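# Place one tray bread packet flat on each plate

## Task

Take bread packets from the tray and set exactly one lying flat on each plate, so the two remaining packets stay on the tray. The tray, basket and plates must stay roughly in place, with the basket still upright. At the end, neither arm may be in contact with anything on the table.

## Robot and tools

Robot: two 6-joint arms with parallel two-finger grippers, left_arm and right_arm. Calibrated base positions in the scene frame: left_arm at (-0.029, +0.281, +0.041) m, right_arm at (-0.048, -0.315, +0.003) m, each turned only slightly about z. Scene frame: origin at table height, halfway between the nominal bases; +x points out over the table, +z up, and left_arm sits on the +y side. Arm names do not correspond to image sides. A gripper's fingers extend along its own +z and close along its own y. The reported end_effector_position is the point between the pads, about 1 cm behind the fingertips.

Command rows: every motion command is built from rows of 14 numbers, each in [-1, 1], and both arms are always included, even when only one moves. Order: left dx, dy, dz, rx, ry, rz, opening, then the same seven for right. The first six numbers of each arm are an offset, not a pose, measured from that arm's Hand target as it was when the action or move began, along that Hand target's own axes. Scale: 1.0 equals 0.6 m for dx/dy/dz and 180 degrees for rx/ry/rz, which together form a single rotation vector. Sending the same offset again moves the arm further. Six zeros re-request the current Hand target. Opening is absolute, not an offset: +1 is fully open (0.094 m) and -1 is closed. A 0 in the opening slot means half open, so to keep a gripper as it is, resend its current command.

execute_actions(actions, cameras): actions is a list of actions; each action is a list of up to 15 rows, and each row lasts one 1/30 s step. If fewer than 15 rows are given, the last row is held for the remaining steps. Every row counts from the pose at the start of the action. An empty list simply returns the state and images.

move(target, speed, blend, opening_speed, blocking, cameras): takes the grippers along straight paths to a single 14-number row, or through a list of up to 15 rows. All rows in the list are offsets from the same starting Hand targets. speed is in m/s, from 0.002 to 2.9 (default 0.25); rotation is limited to twice that value in rad/s. It can be one value or one value per target. blend, in metres, rounds off the corners at intermediate targets. opening_speed (0.2 or more, in scale units per second) closes the fingers gradually; use a value near the minimum when squeezing something that can deform. The whole path is capped at 10 s. Paths do not avoid obstacles. Faster moves hit harder and drift further from the path, and aiming past a contact point makes the press harder. Do not route a path close to an arm's own base. The result adds a move: line with the outcome (done, off_target, moving, held, fault) and any limits applied (paced = the commanded pose was clipped, held = a step was withheld). done means the arm is at rest within 10 mm and 2 degrees of its target; it does not tell you whether the arm is touching anything.

wait(seconds 0-10): lets time pass while the last commands are held. stop(): brakes a running move. zoom_image(camera, region [x0,y0,x1,y1] in pixels, at most 504x504): gives a closer look at the latest image from cam_head_left, cam_head_right, cam_left_wrist or cam_right_wrist. All images are 672x504. read_manual: returns licence text only. finished_scene(scene): ends the scene permanently; call it only once the goal is fully met and stable.

Reading results: each arm reports its end-effector position (m) and quat_wxyz in the scene frame, the Hand target (the last commanded pose after clipping, which is the base for the next offsets), joint positions, torques, velocities ("within noise" means the arm is still), grip_measured (on the opening scale, reading up to about 2.7 mm wide when empty), and tool commands. Friction can leave a gripper resting a centimetre or more away from its target; this does not by itself mean it is touching something. If that happens, send the missing distance as an offset. Each control step, orientation commands are clipped to within 40 degrees of the current orientation. Reported positions can be off by a few cm at long reach. Joints 1-3 torque readings wrap around at ±28 N m. Camera calibration is only approximate.

Gripping: the fingers follow the commanded opening until they reach their force limit, so grip_measured does not show the moment of contact. On a hard part, expect a reading somewhat below the part's width. Soft packets will squash, so close slowly and no further than needed. To let go, command an opening well above grip_measured.

Avoid: dropping items, releasing them while they are still moving, knocking the tray, basket or plates, and tipping the basket. Anything falling or being left off the table fails the task. Also avoid hard hits, pushing against obstacles (an arm blocked by an object keeps pressing until commanded away), and any contact or squeeze between the two arms, which can end the scene. The clearance check does not stop the grippers or wrist cameras from colliding with each other. Motor heat builds up when holding loads, reaching far out or pushing against something; at 75 °C a MOTOR HOT warning appears, and at 90 °C the arm folds up and stops working. A camera cable resting on an object counts as contact. Things on the table can occasionally get nudged. At the end, move both grippers up and clear of everything.

Each tool is called in YAML: its name, and indented under it one key for each argument.

## Session

execute_actions:
  actions: []

zoom_image:
  camera: "cam_head_right"
  region: [280, 110, 440, 250]

Scene clock: 0.00 s.
left_arm: end_effector_position=(+0.1825, +0.0569, +0.2732) grip_measured=+1.000 end_effector_quat_wxyz=(+0.565, +0.146, +0.725, -0.364) | right_arm: end_effector_position=(+0.2084, -0.1957, +0.1658) grip_measured=+1.000 end_effector_quat_wxyz=(+0.580, -0.057, +0.764, +0.277)
Joint positions: left_arm=[-0.898 0.652 0.319 0.237 -0.109 -0.384 0.094] | right_arm=[0.233 0.529 0.106 0.244 -0.225 0.33 0.094]
Joint velocities: within noise
Joint torques (N m): no reading
Heat: left arm: 30 °C; right arm: 29 °C.
Hand target: left_arm +0.1825, +0.0569, +0.2839; +0.574, +0.144, +0.716, -0.370 | right_arm +0.2078, -0.1959, +0.1661; +0.579, -0.058, +0.765, +0.276
Tool commands: left_gripper/opening=+1.0 right_gripper/opening=+1.0
camera_calibration:
cam_left_wrist: T_world_to_cam=[[-0.601912, -0.708112, 0.36916, 0.051263], [-0.600326, 0.0963941, -0.793925, 0.361037], [0.526603, -0.69949, -0.483119, 0.166568], [0, 0, 0, 1]] pos_world=[0.15988, 0.118011, 0.348184]
cam_right_wrist: T_world_to_cam=[[0.422858, -0.834738, -0.352708, -0.191305], [-0.651562, -0.00955605, -0.758535, 0.296642], [0.629808, 0.550564, -0.547925, 0.155997], [0, 0, 0, 1]] pos_world=[0.175928, -0.242741, 0.243013]

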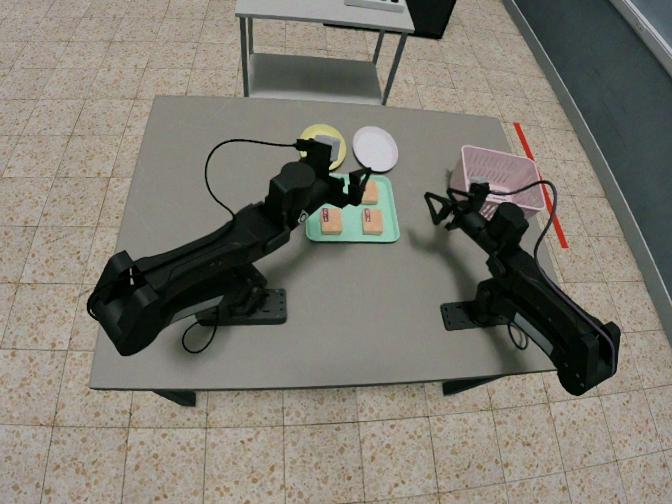

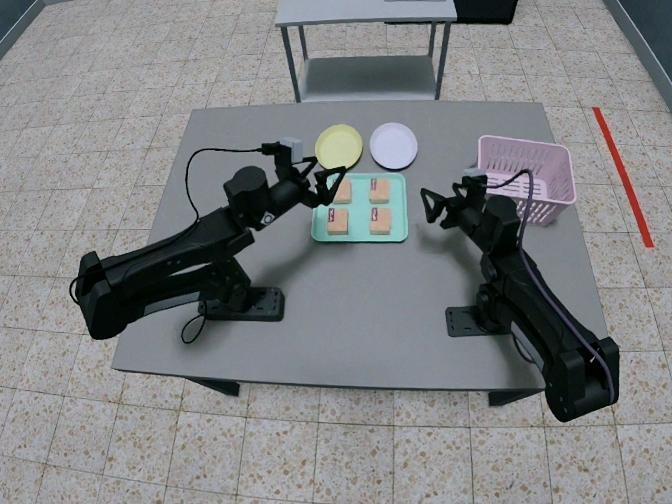

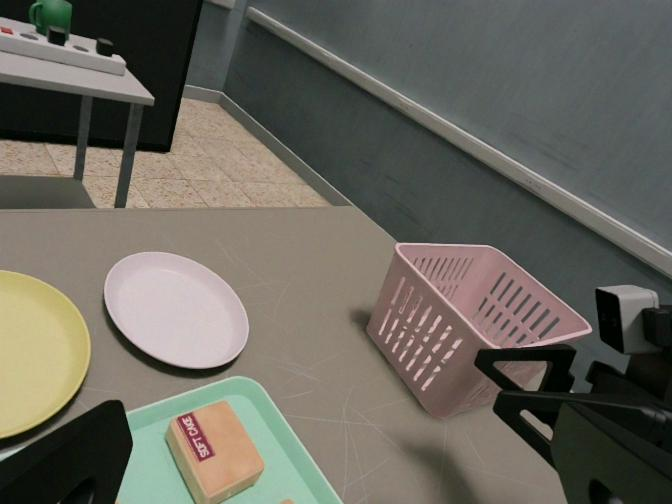

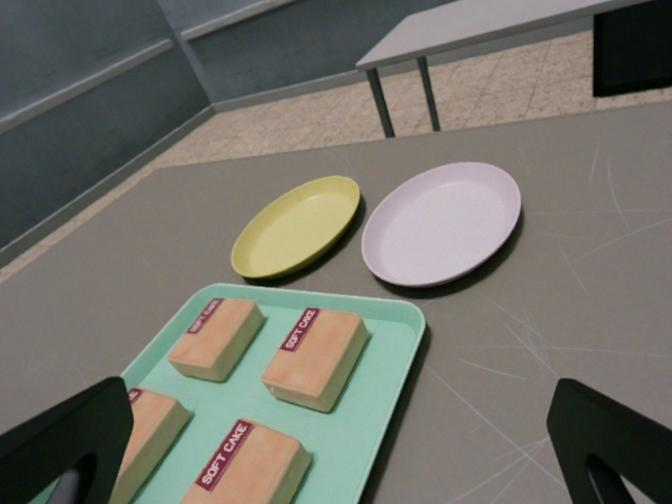

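Scaled by 3.150 from the camera's 672x504 image, which has a finer 960x720 frame.

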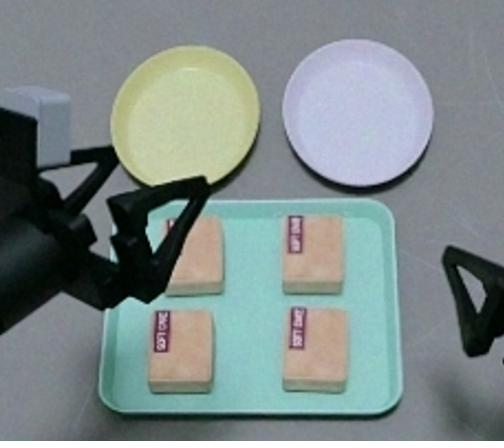

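move:
  target: [0.065,0.2915,0.003,-0.2656,0.2484,-0.0291,0.7,0.056,0.106,0.2612,0.1862,0.2389,-0.0103,0.6]
  speed: 0.4

Scene clock: 30.43 s.
left_arm: end_effector_position=(+0.2730, +0.1674, +0.1714) grip_measured=+0.702 end_effector_quat_wxyz=(+0.243, +0.008, +0.970, +0.000) | right_arm: end_effector_position=(+0.3028, -0.0584, +0.1361) grip_measured=+0.601 end_effector_quat_wxyz=(+0.264, -0.001, +0.964, +0.014)
Joint positions: left_arm=[-0.5 1.359 1.016 -0.782 -0.216 -0.415 0.08] | right_arm=[0.708 1.811 1.472 -0.81 0.34 0.689 0.075]
Joint velocities: within noise
Joint torques (N m): left_arm=[0.25 -4.03 9.76 0.76 -0.25 -0.07] | right_arm=[0.38 -8.36 9.05 0.73 0.32 0.11]
Heat: left arm: 33 °C; right arm: 32 °C.
Hand target: left_arm +0.2824, +0.1668, +0.1836; +0.258, +0.000, +0.966, +0.000 | right_arm +0.3050, -0.0581, +0.1303; +0.259, +0.000, +0.966, +0.000
Off the commanded pose: left_arm 0.016 m, 2 deg | right_arm 0.006 m, 2 deg.
move: off_target (left_arm)
camera_calibration:
cam_left_wrist: T_world_to_cam=[[0.00386438, -0.999742, -0.0223731, 0.172134], [-0.99834, -0.0025715, -0.0575301, 0.322915], [0.0574578, 0.0225583, -0.998093, 0.242485], [0, 0, 0, 1]] pos_world=[0.307781, 0.16745, 0.264452]
cam_right_wrist: T_world_to_cam=[[0.0235492, -0.999096, -0.0353896, -0.0589757], [-0.995717, -0.0202745, -0.0902011, 0.349667], [0.0894021, 0.0373622, -0.995295, 0.199121], [0, 0, 0, 1]] pos_world=[0.331756, -0.0592727, 0.227637]

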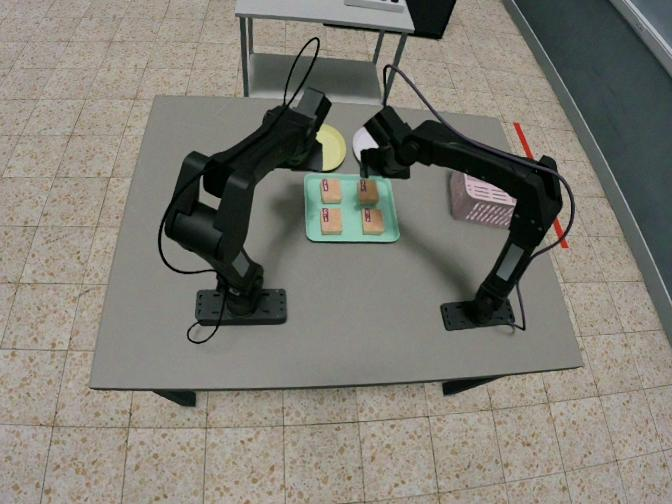

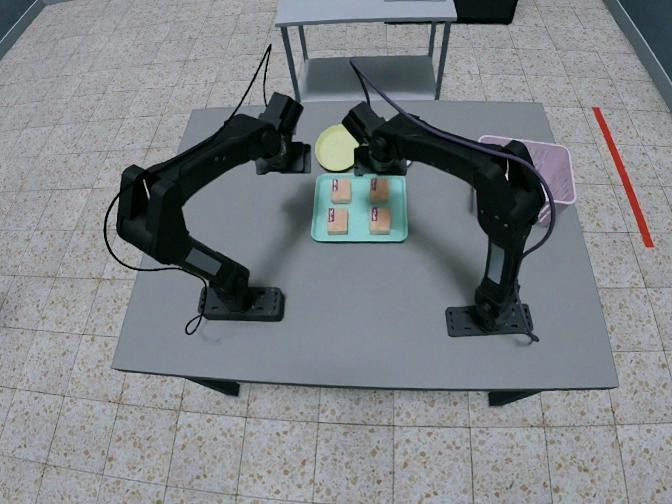

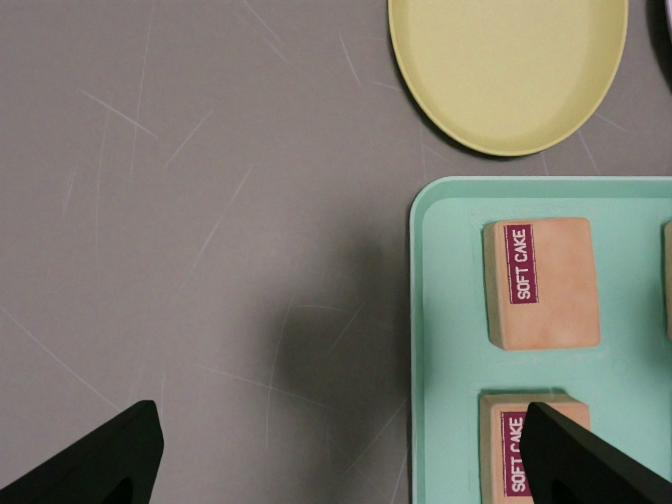

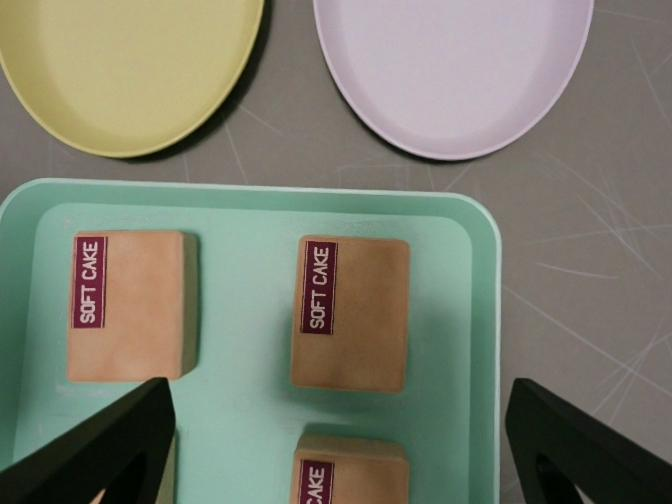

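move:
  target:
    - [0,0,0,0,0,0,0.6,0.0812,-0.005,0.184,0,0,0,0.5]
    - [0,0,0,0,0,0,0.6,0.0812,-0.005,0.184,0,0,0,0]
    - [0,0,0,0,0,0,0.6,0.0062,-0.005,0.0542,0,0,0,0]
    - [0.0223,-0.1917,0.1487,0,0,0,0.6,-0.2316,-0.0833,0.1722,0,0,0,0]
  opening_speed: 1.2
  cameras: ["cam_left_wrist","cam_right_wrist"]

Scene clock: 59.30 s.
left_arm: end_effector_position=(+0.3027, +0.0587, +0.0909) grip_measured=+0.602 end_effector_quat_wxyz=(+0.239, +0.008, +0.971, +0.006) | right_arm: end_effector_position=(+0.4756, -0.1120, +0.1252) grip_measured=+0.233 end_effector_quat_wxyz=(+0.273, +0.007, +0.962, +0.005)
Joint positions: left_arm=[-0.752 1.798 1.138 -0.544 -0.322 -0.657 0.075] | right_arm=[0.38 2.267 2.08 -0.871 0.219 0.393 0.058]
Joint velocities: within noise
Joint torques (N m): left_arm=[-0.02 -7.06 8.9 0.82 -0.32 -0.07] | right_arm=[0.39 -12.36 9.42 0.89 0.07 -0.01]
Heat: left arm: 36 °C; right arm: 32 °C.
Hand target: left_arm +0.3154, +0.0517, +0.0997; +0.258, +0.000, +0.966, +0.000 | right_arm +0.4770, -0.1082, +0.1105; +0.259, +0.000, +0.966, +0.000
Off the commanded pose: left_arm 0.017 m, 3 deg | right_arm 0.015 m, 2 deg.
move: off_target (left_arm, right_arm); target 2's new opening was sent with right_arm's hand 0.014 m and 1 deg from that target
camera_calibration:
cam_left_wrist: T_world_to_cam=[[0.00632184, -0.999392, -0.0342745, 0.0618234], [-0.998773, -0.00462723, -0.049298, 0.34722], [0.0491095, 0.0345441, -0.998196, 0.164715], [0, 0, 0, 1]] pos_world=[0.338314, 0.0577026, 0.183654]
cam_right_wrist: T_world_to_cam=[[0.00350579, -0.999752, -0.0219787, -0.109103], [-0.99403, -0.00108723, -0.109101, 0.523387], [0.10905, 0.0222299, -0.993788, 0.163551], [0, 0, 0, 1]] pos_world=[0.50281, -0.112143, 0.217239]
Images, in order (width x height): cam_left_wrist 672x504, cam_right_wrist 672x504.

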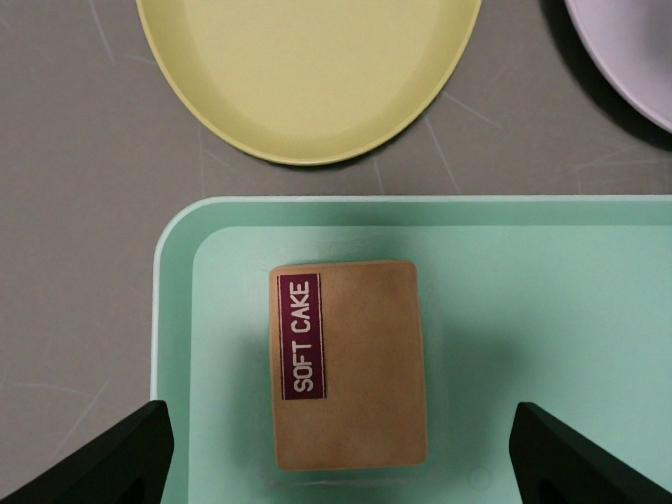

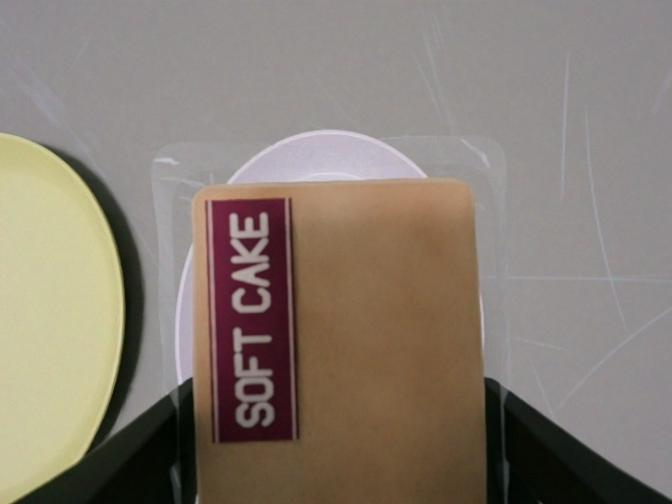

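move:
  target:
    - [0.0763,0.0038,0.1209,0,0,0,0.6,0.0952,0,0.1347,0,0,0,0]
    - [0.0763,0.0038,0.1209,0,0,0,0,0.0952,0,0.1347,0,0,0,0]
  opening_speed: 1.2
  speed: 0.2
  cameras: ["cam_left_wrist","cam_right_wrist"]

Scene clock: 77.20 s.
left_arm: end_effector_position=(+0.3122, +0.0509, +0.0200) grip_measured=+0.175 end_effector_quat_wxyz=(+0.256, +0.002, +0.967, -0.008) | right_arm: end_effector_position=(+0.4698, -0.1105, +0.0300) grip_measured=+0.233 end_effector_quat_wxyz=(+0.269, +0.003, +0.963, +0.003)
Joint positions: left_arm=[-0.752 1.964 1.012 -0.207 -0.325 -0.662 0.055] | right_arm=[0.387 2.307 1.771 -0.532 0.219 0.393 0.058]
Joint velocities: within noise
Joint torques (N m): left_arm=[-0.17 -7.53 4.34 0.9 -0.3 -0.03] | right_arm=[0.47 -13.27 6.53 1.17 0.11 0.06]
Heat: left arm: 34 °C; right arm: 34 °C.
Hand target: left_arm +0.3119, +0.0540, +0.0139; +0.258, +0.000, +0.966, +0.000 | right_arm +0.4681, -0.1083, +0.0120; +0.259, +0.000, +0.966, +0.000
Off the commanded pose: left_arm 0.007 m, 1 deg | right_arm 0.018 m, 1 deg.
move: off_target (right_arm)
camera_calibration:
cam_left_wrist: T_world_to_cam=[[0.0128871, -0.999912, -0.00303217, 0.0489191], [-0.996339, -0.0125846, -0.0845631, 0.353518], [0.0845175, 0.00411084, -0.996414, 0.0841945], [0, 0, 0, 1]] pos_world=[0.344478, 0.0530176, 0.113935]
cam_right_wrist: T_world_to_cam=[[0.0105047, -0.999793, -0.0174254, -0.113119], [-0.994975, -0.00871568, -0.0997415, 0.506514], [0.099569, 0.0183856, -0.994861, 0.0735701], [0, 0, 0, 1]] pos_world=[0.497832, -0.110034, 0.121741]
Images, in order (width x height): cam_left_wrist 672x504, cam_right_wrist 672x504.

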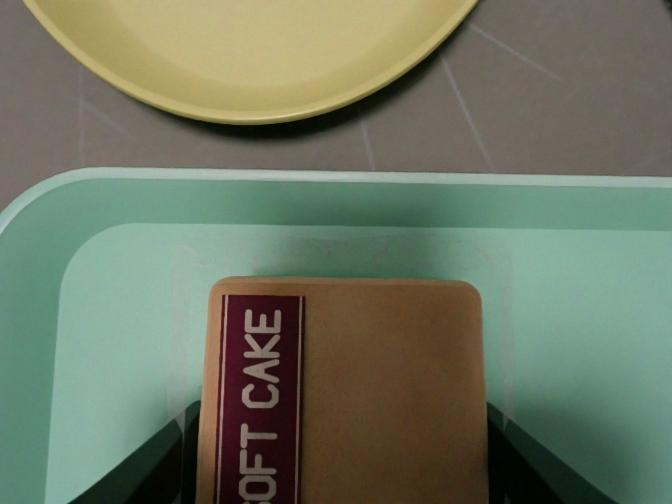

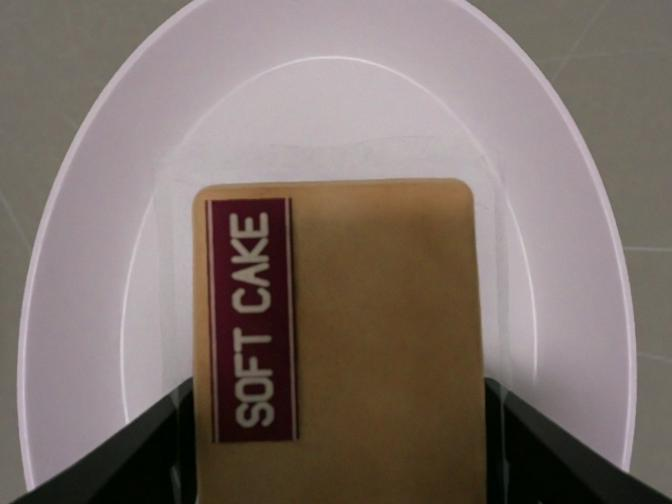

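move:
  target:
    - [-0.075,0,-0.13,0,0,0,0,0.0117,0,0.0202,0,0,0,0]
    - [-0.2952,0.025,-0.0047,0,0,0,0,0.0117,0,0.0202,0,0,0,1]
    - [-0.2952,0.025,-0.0047,0,0,0,0,-0.0633,0,-0.1098,0,0,0,1]
  opening_speed: 1.5
  cameras: ["cam_left_wrist","cam_right_wrist"]

Scene clock: 98.80 s.
left_arm: end_effector_position=(+0.4560, +0.0761, +0.1014) grip_measured=+0.146 end_effector_quat_wxyz=(+0.251, -0.004, +0.968, +0.004) | right_arm: end_effector_position=(+0.4672, -0.1117, +0.0658) grip_measured=+0.999 end_effector_quat_wxyz=(+0.245, +0.000, +0.969, -0.008)
Joint positions: left_arm=[-0.499 2.186 1.725 -0.657 -0.236 -0.436 0.054] | right_arm=[0.387 2.307 1.94 -0.756 0.219 0.393 0.094]
Joint velocities: within noise
Joint torques (N m): left_arm=[-0.42 -9.96 9.8 0.8 -0.11 0.08] | right_arm=[0.47 -19.49 8.58 0.79 0.11 0.06]
Heat: left arm: 32 °C; right arm: 32 °C.
Hand target: left_arm +0.4639, +0.0690, +0.1048; +0.258, +0.000, +0.966, +0.000 | right_arm +0.4680, -0.1083, +0.0879; +0.259, +0.000, +0.966, +0.000
Off the commanded pose: left_arm 0.011 m, 1 deg | right_arm 0.022 m, 2 deg.
move: off_target (left_arm, right_arm); target 2's new opening was sent with right_arm's hand 0.026 m and 2 deg from that target
camera_calibration:
cam_left_wrist: T_world_to_cam=[[0.0313055, -0.999197, -0.0249982, 0.0663198], [-0.996855, -0.0293909, -0.0735949, 0.504297], [0.0728011, 0.0272236, -0.996975, 0.156743], [0, 0, 0, 1]] pos_world=[0.489224, 0.0768212, 0.195041]
cam_right_wrist: T_world_to_cam=[[0.0102241, -0.999934, 0.00532797, -0.115018], [-0.998657, -0.0104815, -0.0507407, 0.505845], [0.0507931, -0.00480204, -0.998698, 0.130037], [0, 0, 0, 1]] pos_world=[0.499737, -0.109084, 0.156147]
Images, in order (width x height): cam_left_wrist 672x504, cam_right_wrist 672x504.

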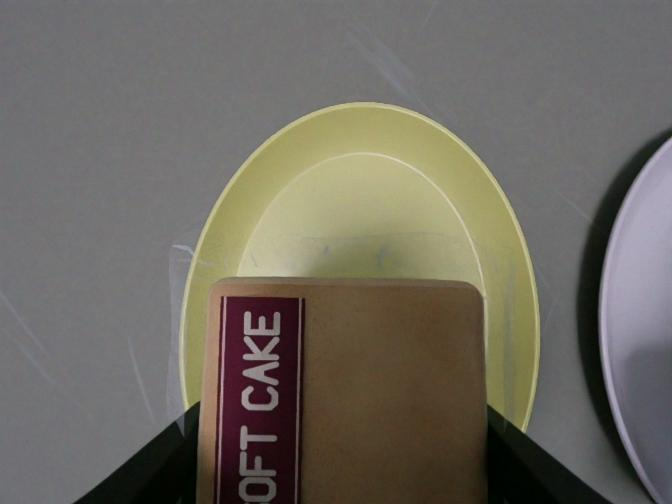

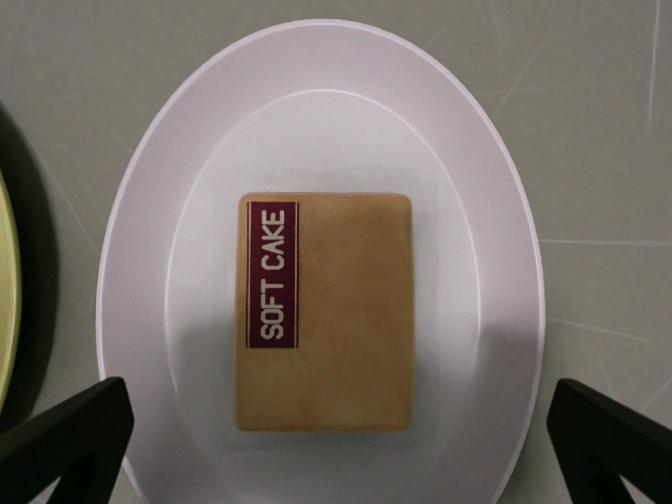

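move:
  target:
    - [0.084,-0.0033,0.1455,0,0,0,0,0.0533,-0.1667,-0.1077,0,0,0,1]
    - [0.084,-0.0033,0.1455,0,0,0,1,0.0533,-0.1667,-0.1077,0,0,0,1]
    - [0.009,-0.0033,0.0156,0,0,0,1,0.0533,-0.1667,-0.1077,0,0,0,1]
    - [0.0867,0.1667,-0.05,0,0,0,1,0.0533,-0.1667,-0.1077,0,0,0,1]
  opening_speed: 1.5
  cameras: ["cam_head_right","cam_left_wrist"]

Scene clock: 114.80 s.
left_arm: end_effector_position=(+0.4026, +0.1728, +0.0894) grip_measured=+0.998 end_effector_quat_wxyz=(+0.238, -0.005, +0.971, +0.009) | right_arm: end_effector_position=(+0.4100, -0.2109, +0.1235) grip_measured=+0.999 end_effector_quat_wxyz=(+0.253, +0.005, +0.968, -0.006)
Joint positions: left_arm=[-0.331 1.897 1.251 -0.471 -0.162 -0.285 0.094] | right_arm=[0.22 1.891 1.525 -0.713 0.147 0.251 0.094]
Joint velocities: within noise
Joint torques (N m): left_arm=[-0.47 -12.46 4.88 0.98 -0.06 0.08] | right_arm=[0.42 -14.11 5.9 1.12 0.01 -0.02]
Heat: left arm: 33 °C; right arm: 34 °C.
Hand target: left_arm +0.4039, +0.1691, +0.1047; +0.258, +0.000, +0.966, +0.000 | right_arm +0.4079, -0.2083, +0.1280; +0.259, +0.001, +0.966, +0.000
Off the commanded pose: left_arm 0.016 m, 3 deg | right_arm 0.006 m, 1 deg.
move: off_target (left_arm); target 2's new opening was sent with left_arm's hand 0.019 m and 2 deg from that target
camera_calibration:
cam_left_wrist: T_world_to_cam=[[0.0339641, -0.998821, -0.0346776, 0.164007], [-0.998389, -0.0323308, -0.0466223, 0.451802], [0.0454461, 0.0362053, -0.99831, 0.155667], [0, 0, 0, 1]] pos_world=[0.43843, 0.172785, 0.182156]
Images, in order (width x height): cam_head_right 672x504, cam_left_wrist 672x504.

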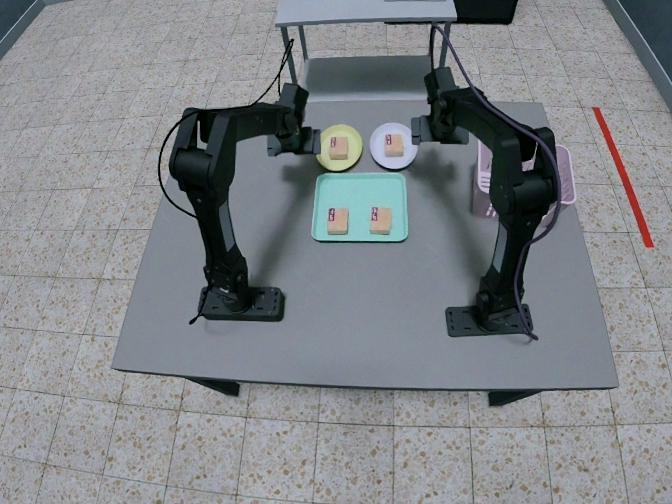

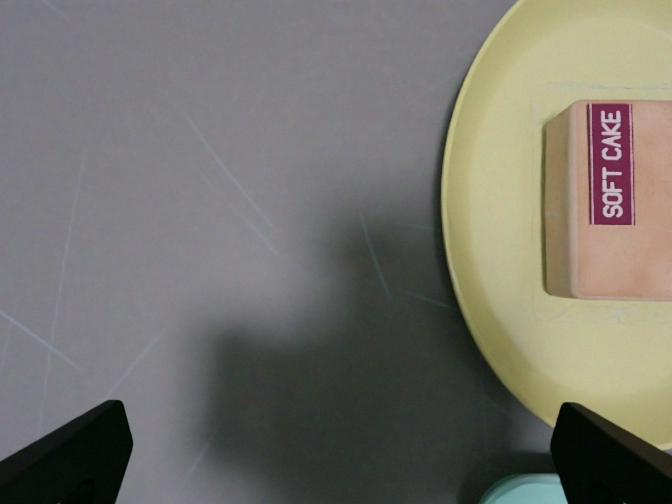

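finished_scene:
  scene: 2

The scene is finished: the task was done.


## Next scene

The same job, from a new start.

execute_actions:
  actions: []

zoom_image:
  camera: "cam_head_right"
  region: [280, 110, 440, 250]

Scene clock: 0.00 s.
left_arm: end_effector_position=(+0.3634, +0.1552, +0.2171) grip_measured=+1.000 end_effector_quat_wxyz=(+0.470, +0.005, +0.882, -0.043) | right_arm: end_effector_position=(+0.2843, -0.3139, +0.3095) grip_measured=+1.000 end_effector_quat_wxyz=(+0.608, +0.157, +0.772, -0.099)
Joint positions: left_arm=[-0.449 1.37 0.882 -0.127 -0.277 -0.276 0.094] | right_arm=[0.288 0.947 0.857 -0.225 0.684 0.243 0.094]
Joint velocities: within noise
Joint torques (N m): no reading
Heat: left arm: 28 °C; right arm: 28 °C.
Hand target: left_arm +0.3658, +0.1547, +0.2280; +0.481, +0.002, +0.875, -0.047 | right_arm +0.2826, -0.3149, +0.3108; +0.608, +0.158, +0.772, -0.101
Tool commands: left_gripper/opening=+1.0 right_gripper/opening=+1.0
camera_calibration:
cam_left_wrist: T_world_to_cam=[[-0.0219456, -0.997714, 0.0639125, 0.15096], [-0.855807, -0.0143005, -0.517098, 0.465566], [0.51683, -0.0660448, -0.853537, 0.0986697], [0, 0, 0, 1]] pos_world=[0.350753, 0.163789, 0.315313]
cam_right_wrist: T_world_to_cam=[[-0.348491, -0.936644, -0.0353994, -0.18225], [-0.584684, 0.246747, -0.772826, 0.519855], [0.732598, -0.248625, -0.633629, -0.00164973], [0, 0, 0, 1]] pos_world=[0.241647, -0.299386, 0.394261]

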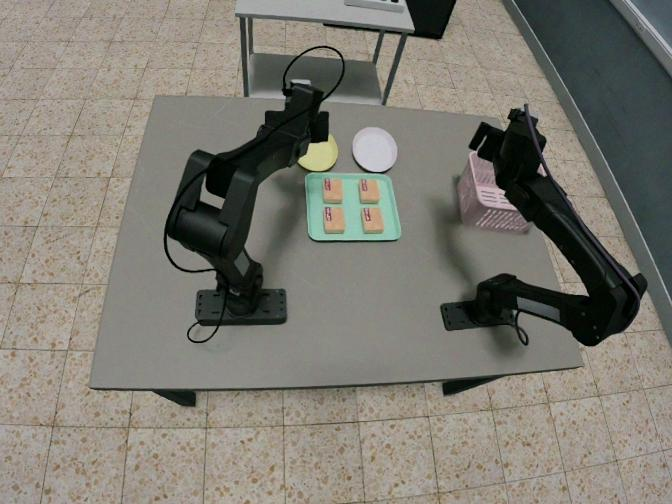

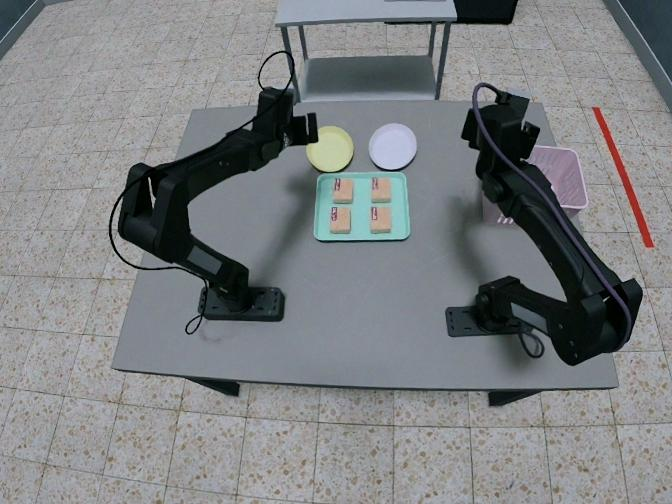

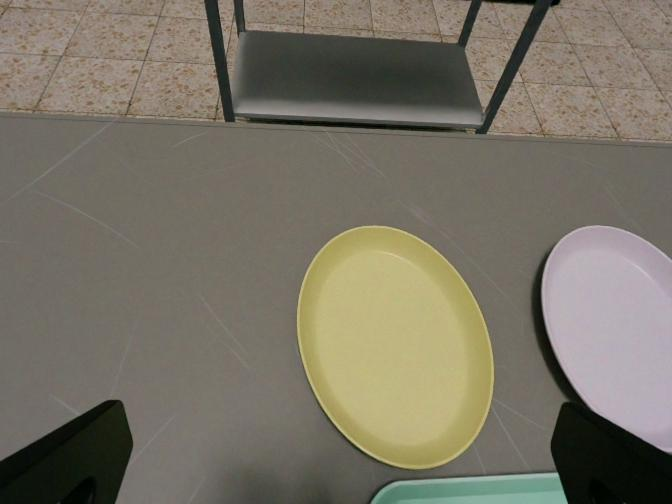

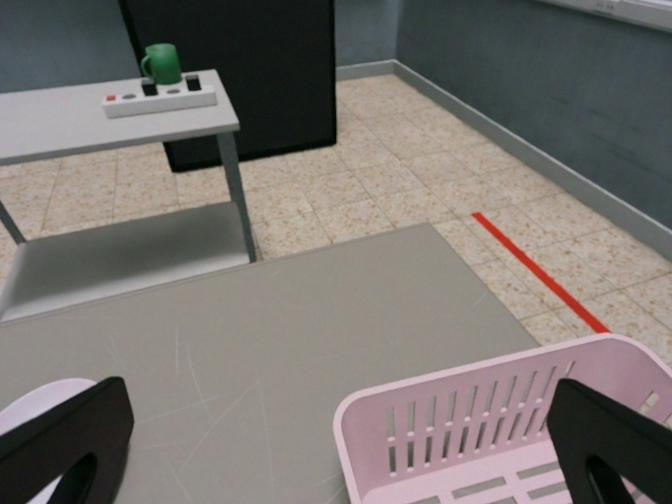

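Scaled by 3.150 from the camera's 672x504 image, which has a finer 960x720 frame.

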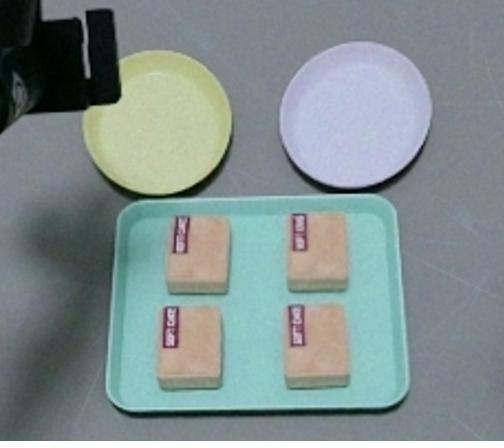

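move:
  target: [0.1377,0.0187,-0.0833,-0.0295,0.153,0.0066,0.7,0.336,0.3947,-0.04,-0.0911,0.2548,-0.0832,0.6]
  speed: 0.4
  cameras: ["cam_left_wrist","cam_right_wrist"]

Scene clock: 27.90 s.
left_arm: end_effector_position=(+0.2732, +0.1728, +0.1701) grip_measured=+0.702 end_effector_quat_wxyz=(+0.245, +0.003, +0.969, +0.011) | right_arm: end_effector_position=(+0.3034, -0.0639, +0.1327) grip_measured=+0.601 end_effector_quat_wxyz=(+0.265, -0.002, +0.964, +0.005)
Joint positions: left_arm=[-0.497 1.359 1.01 -0.784 -0.239 -0.42 0.08] | right_arm=[0.703 1.808 1.454 -0.803 0.352 0.681 0.075]
Joint velocities: within noise
Joint torques (N m): left_arm=[-0.51 -4.75 9.98 0.76 -0.1 -0.07] | right_arm=[0.13 -8.53 9.05 0.74 0.16 0.11]
Heat: left arm: 33 °C; right arm: 31 °C.
Hand target: left_arm +0.2798, +0.1666, +0.1841; +0.259, +0.000, +0.966, +0.000 | right_arm +0.3050, -0.0620, +0.1299; +0.259, +0.000, +0.966, +0.000
Off the commanded pose: left_arm 0.017 m, 2 deg | right_arm 0.004 m, 1 deg.
move: off_target (left_arm)
camera_calibration:
cam_left_wrist: T_world_to_cam=[[0.0206637, -0.998904, -0.0419915, 0.176076], [-0.99795, -0.0180629, -0.0613993, 0.326308], [0.0605735, 0.0431742, -0.99723, 0.236572], [0, 0, 0, 1]] pos_world=[0.30767, 0.171564, 0.263345]
cam_right_wrist: T_world_to_cam=[[0.0203364, -0.999636, -0.0177496, -0.0659844], [-0.995519, -0.0186066, -0.0927095, 0.350174], [0.0923454, 0.0195554, -0.995535, 0.193814], [0, 0, 0, 1]] pos_world=[0.332049, -0.0632349, 0.224242]
Images, in order (width x height): cam_left_wrist 672x504, cam_right_wrist 672x504.

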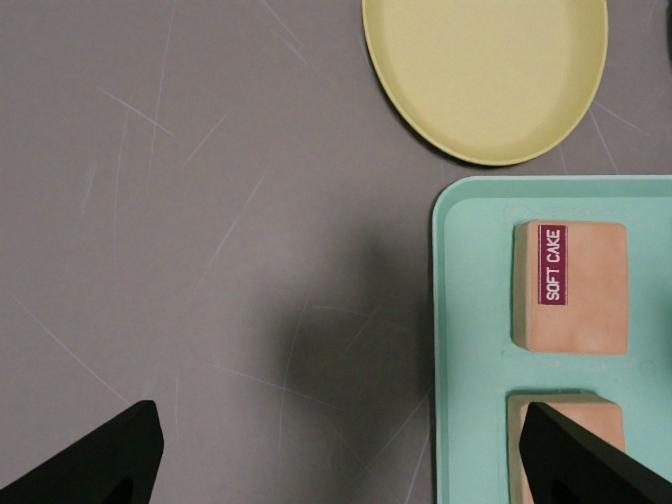

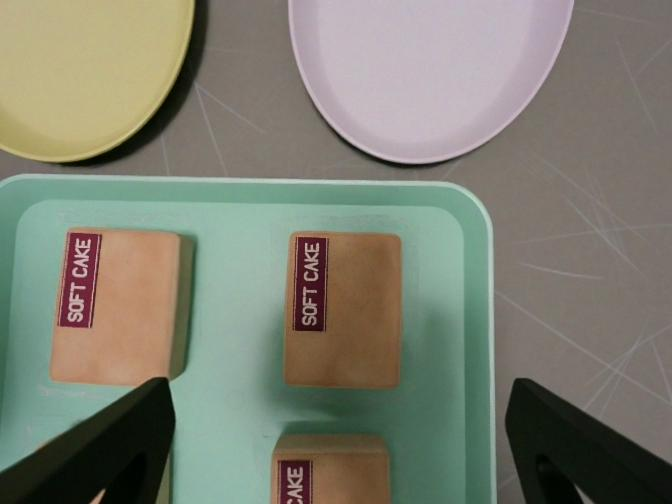

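move:
  target:
    - [0,0,0,0,0,0,0.6,0.072,-0.0017,0.1913,0,0,0,0.5]
    - [0,0,0,0,0,0,0.6,0.072,-0.0017,0.1913,0,0,0,0]
    - [0,0,0,0,0,0,0.6,-0.0038,-0.0017,0.06,0,0,0,0]
    - [0.0195,-0.1977,0.1503,0,0,0,0.6,-0.2215,-0.0667,0.1663,0,0,0,0]
  opening_speed: 1.2
  speed: 0.3
  cameras: ["cam_left_wrist","cam_right_wrist"]

Scene clock: 50.10 s.
left_arm: end_effector_position=(+0.3026, +0.0545, +0.0918) grip_measured=+0.602 end_effector_quat_wxyz=(+0.241, +0.009, +0.970, +0.006) | right_arm: end_effector_position=(+0.4682, -0.1051, +0.1240) grip_measured=+0.241 end_effector_quat_wxyz=(+0.272, +0.006, +0.962, +0.006)
Joint positions: left_arm=[-0.763 1.805 1.149 -0.549 -0.328 -0.666 0.075] | right_arm=[0.398 2.249 2.047 -0.86 0.225 0.409 0.058]
Joint velocities: within noise
Joint torques (N m): left_arm=[0.06 -7.19 9.11 0.84 -0.33 -0.07] | right_arm=[0.31 -11.49 9.43 0.9 0.08 -0.02]
Heat: left arm: 35 °C; right arm: 30 °C.
Hand target: left_arm +0.3150, +0.0480, +0.1003; +0.260, +0.000, +0.966, +0.000 | right_arm +0.4700, -0.1019, +0.1099; +0.259, +0.000, +0.966, +0.000
Off the commanded pose: left_arm 0.016 m, 2 deg | right_arm 0.015 m, 2 deg.
move: off_target (left_arm, right_arm); target 2's new opening was sent with right_arm's hand 0.014 m and 1 deg from that target
camera_calibration:
cam_left_wrist: T_world_to_cam=[[0.00563714, -0.999403, -0.0340974, 0.0578671], [-0.998588, -0.00382484, -0.0529843, 0.347316], [0.0528223, 0.034348, -0.998013, 0.164704], [0, 0, 0, 1]] pos_world=[0.337799, 0.0535037, 0.184752]
cam_right_wrist: T_world_to_cam=[[0.00635341, -0.999699, -0.0237046, -0.103342], [-0.994215, -0.00377328, -0.107342, 0.515341], [0.10722, 0.0242495, -0.99394, 0.164166], [0, 0, 0, 1]] pos_world=[0.495414, -0.105347, 0.216039]
Images, in order (width x height): cam_left_wrist 672x504, cam_right_wrist 672x504.

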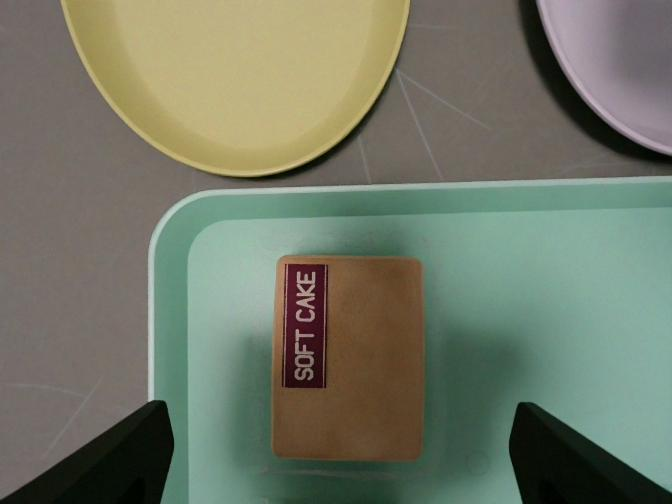

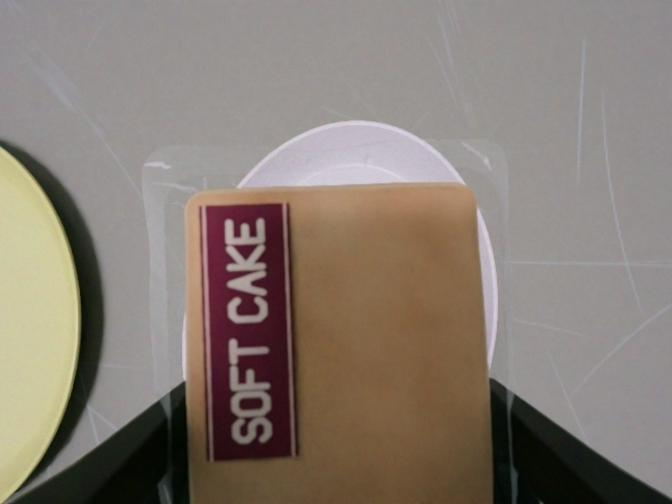

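move:
  target:
    - [0.0721,0.0033,0.1249,0,0,0,0.6,0.0963,-0.0035,0.1484,0,0,0,0]
    - [0.0721,0.0033,0.1249,0,0,0,0,0.0963,-0.0035,0.1484,0,0,0,1]
    - [0,0.0033,0,0,0,0,0,0.0213,-0.0035,0.0184,0,0,0,1]
    - [-0.2163,0.0717,0.1153,0,0,0,0,0.083,-0.17,-0.0749,0,0,0,1]
  opening_speed: 1.2
  speed: [0.2,0.2,0.25,0.3]
  cameras: ["cam_left_wrist","cam_head_right"]

Scene clock: 73.07 s.
left_arm: end_effector_position=(+0.4538, +0.0982, +0.1010) grip_measured=+0.227 end_effector_quat_wxyz=(+0.252, -0.005, +0.968, +0.005) | right_arm: end_effector_position=(+0.4060, -0.2065, +0.1158) grip_measured=+0.999 end_effector_quat_wxyz=(+0.248, +0.004, +0.969, -0.006)
Joint positions: left_arm=[-0.458 2.138 1.645 -0.615 -0.22 -0.398 0.058] | right_arm=[0.233 1.893 1.503 -0.701 0.151 0.261 0.094]
Joint velocities: within noise
Joint torques (N m): left_arm=[-0.47 -9.87 10.02 0.84 -0.1 0.08] | right_arm=[0.4 -14.34 5.65 1.13 0.02 -0.01]
Heat: left arm: 33 °C; right arm: 32 °C.
Hand target: left_arm +0.4619, +0.0911, +0.1054; +0.259, +0.000, +0.966, +0.000 | right_arm +0.4044, -0.2040, +0.1238; +0.259, +0.000, +0.966, +0.000
Off the commanded pose: left_arm 0.012 m, 1 deg | right_arm 0.009 m, 2 deg.
move: off_target (left_arm); target 2's new opening was sent with right_arm's hand 0.018 m and 1 deg from that target
camera_calibration:
cam_left_wrist: T_world_to_cam=[[0.0328492, -0.999122, -0.026015, 0.0878006], [-0.996652, -0.0307957, -0.0757456, 0.503079], [0.0748779, 0.0284161, -0.996788, 0.154846], [0, 0, 0, 1]] pos_world=[0.486916, 0.098816, 0.194739]
Images, in order (width x height): cam_head_right 672x504, cam_left_wrist 672x504.

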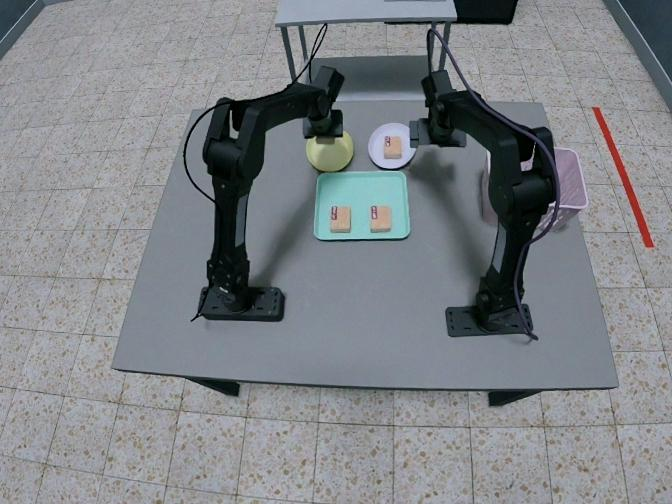

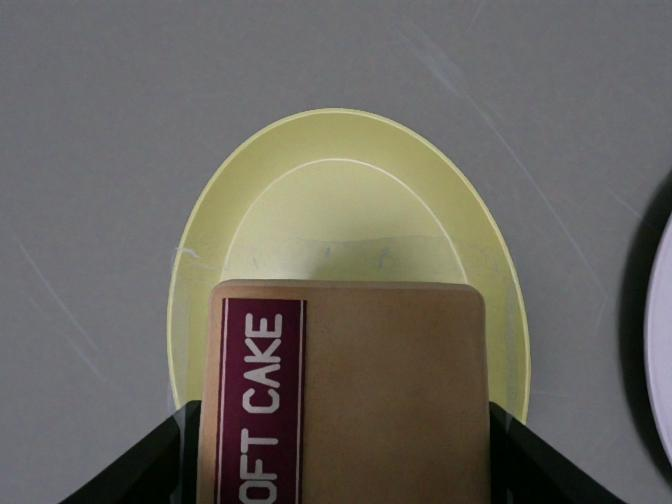

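move:
  target:
    - [0.0862,0.0067,0.1492,0,0,0,0,0,0,0,0,0,0,1]
    - [0.0862,0.0067,0.1492,0,0,0,1,0,0,0,0,0,0,1]
    - [0.0112,0.0067,0.0192,0,0,0,1,0,0,0,0,0,0,1]
    - [0.0867,0.1667,-0.05,0,0,0,1,0,0,0,0,0,0,1]
  opening_speed: 1.5
  cameras: ["cam_head_right"]

Scene clock: 85.63 s.
left_arm: end_effector_position=(+0.4015, +0.1951, +0.0927) grip_measured=+0.998 end_effector_quat_wxyz=(+0.242, -0.006, +0.970, +0.008) | right_arm: end_effector_position=(+0.4062, -0.2064, +0.1159) grip_measured=+0.999 end_effector_quat_wxyz=(+0.248, +0.004, +0.969, -0.006)
Joint positions: left_arm=[-0.273 1.86 1.212 -0.452 -0.137 -0.234 0.094] | right_arm=[0.233 1.893 1.503 -0.7 0.15 0.261 0.094]
Joint velocities: within noise
Joint torques (N m): left_arm=[-0.55 -11.92 5.04 1.03 -0.02 0.08] | right_arm=[0.39 -14.34 5.64 1.13 0.02 -0.02]
Heat: left arm: 34 °C; right arm: 34 °C.
Hand target: left_arm +0.4018, +0.1910, +0.1053; +0.259, +0.000, +0.966, +0.000 | right_arm +0.4044, -0.2040, +0.1238; +0.259, +0.000, +0.966, +0.000
Off the commanded pose: left_arm 0.013 m, 2 deg | right_arm 0.008 m, 2 deg.
move: off_target (left_arm); target 2's new opening was sent with left_arm's hand 0.020 m and 2 deg from that target
Images, in order (width x height): cam_head_right 672x504.

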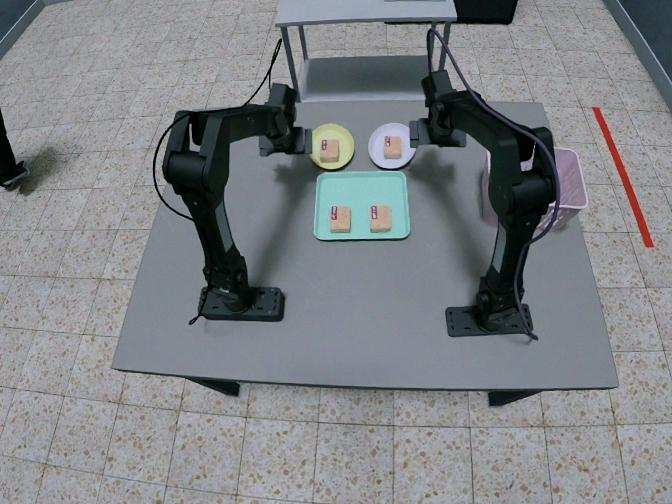

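finished_scene:
  scene: 3

The scene is finished: the task was done.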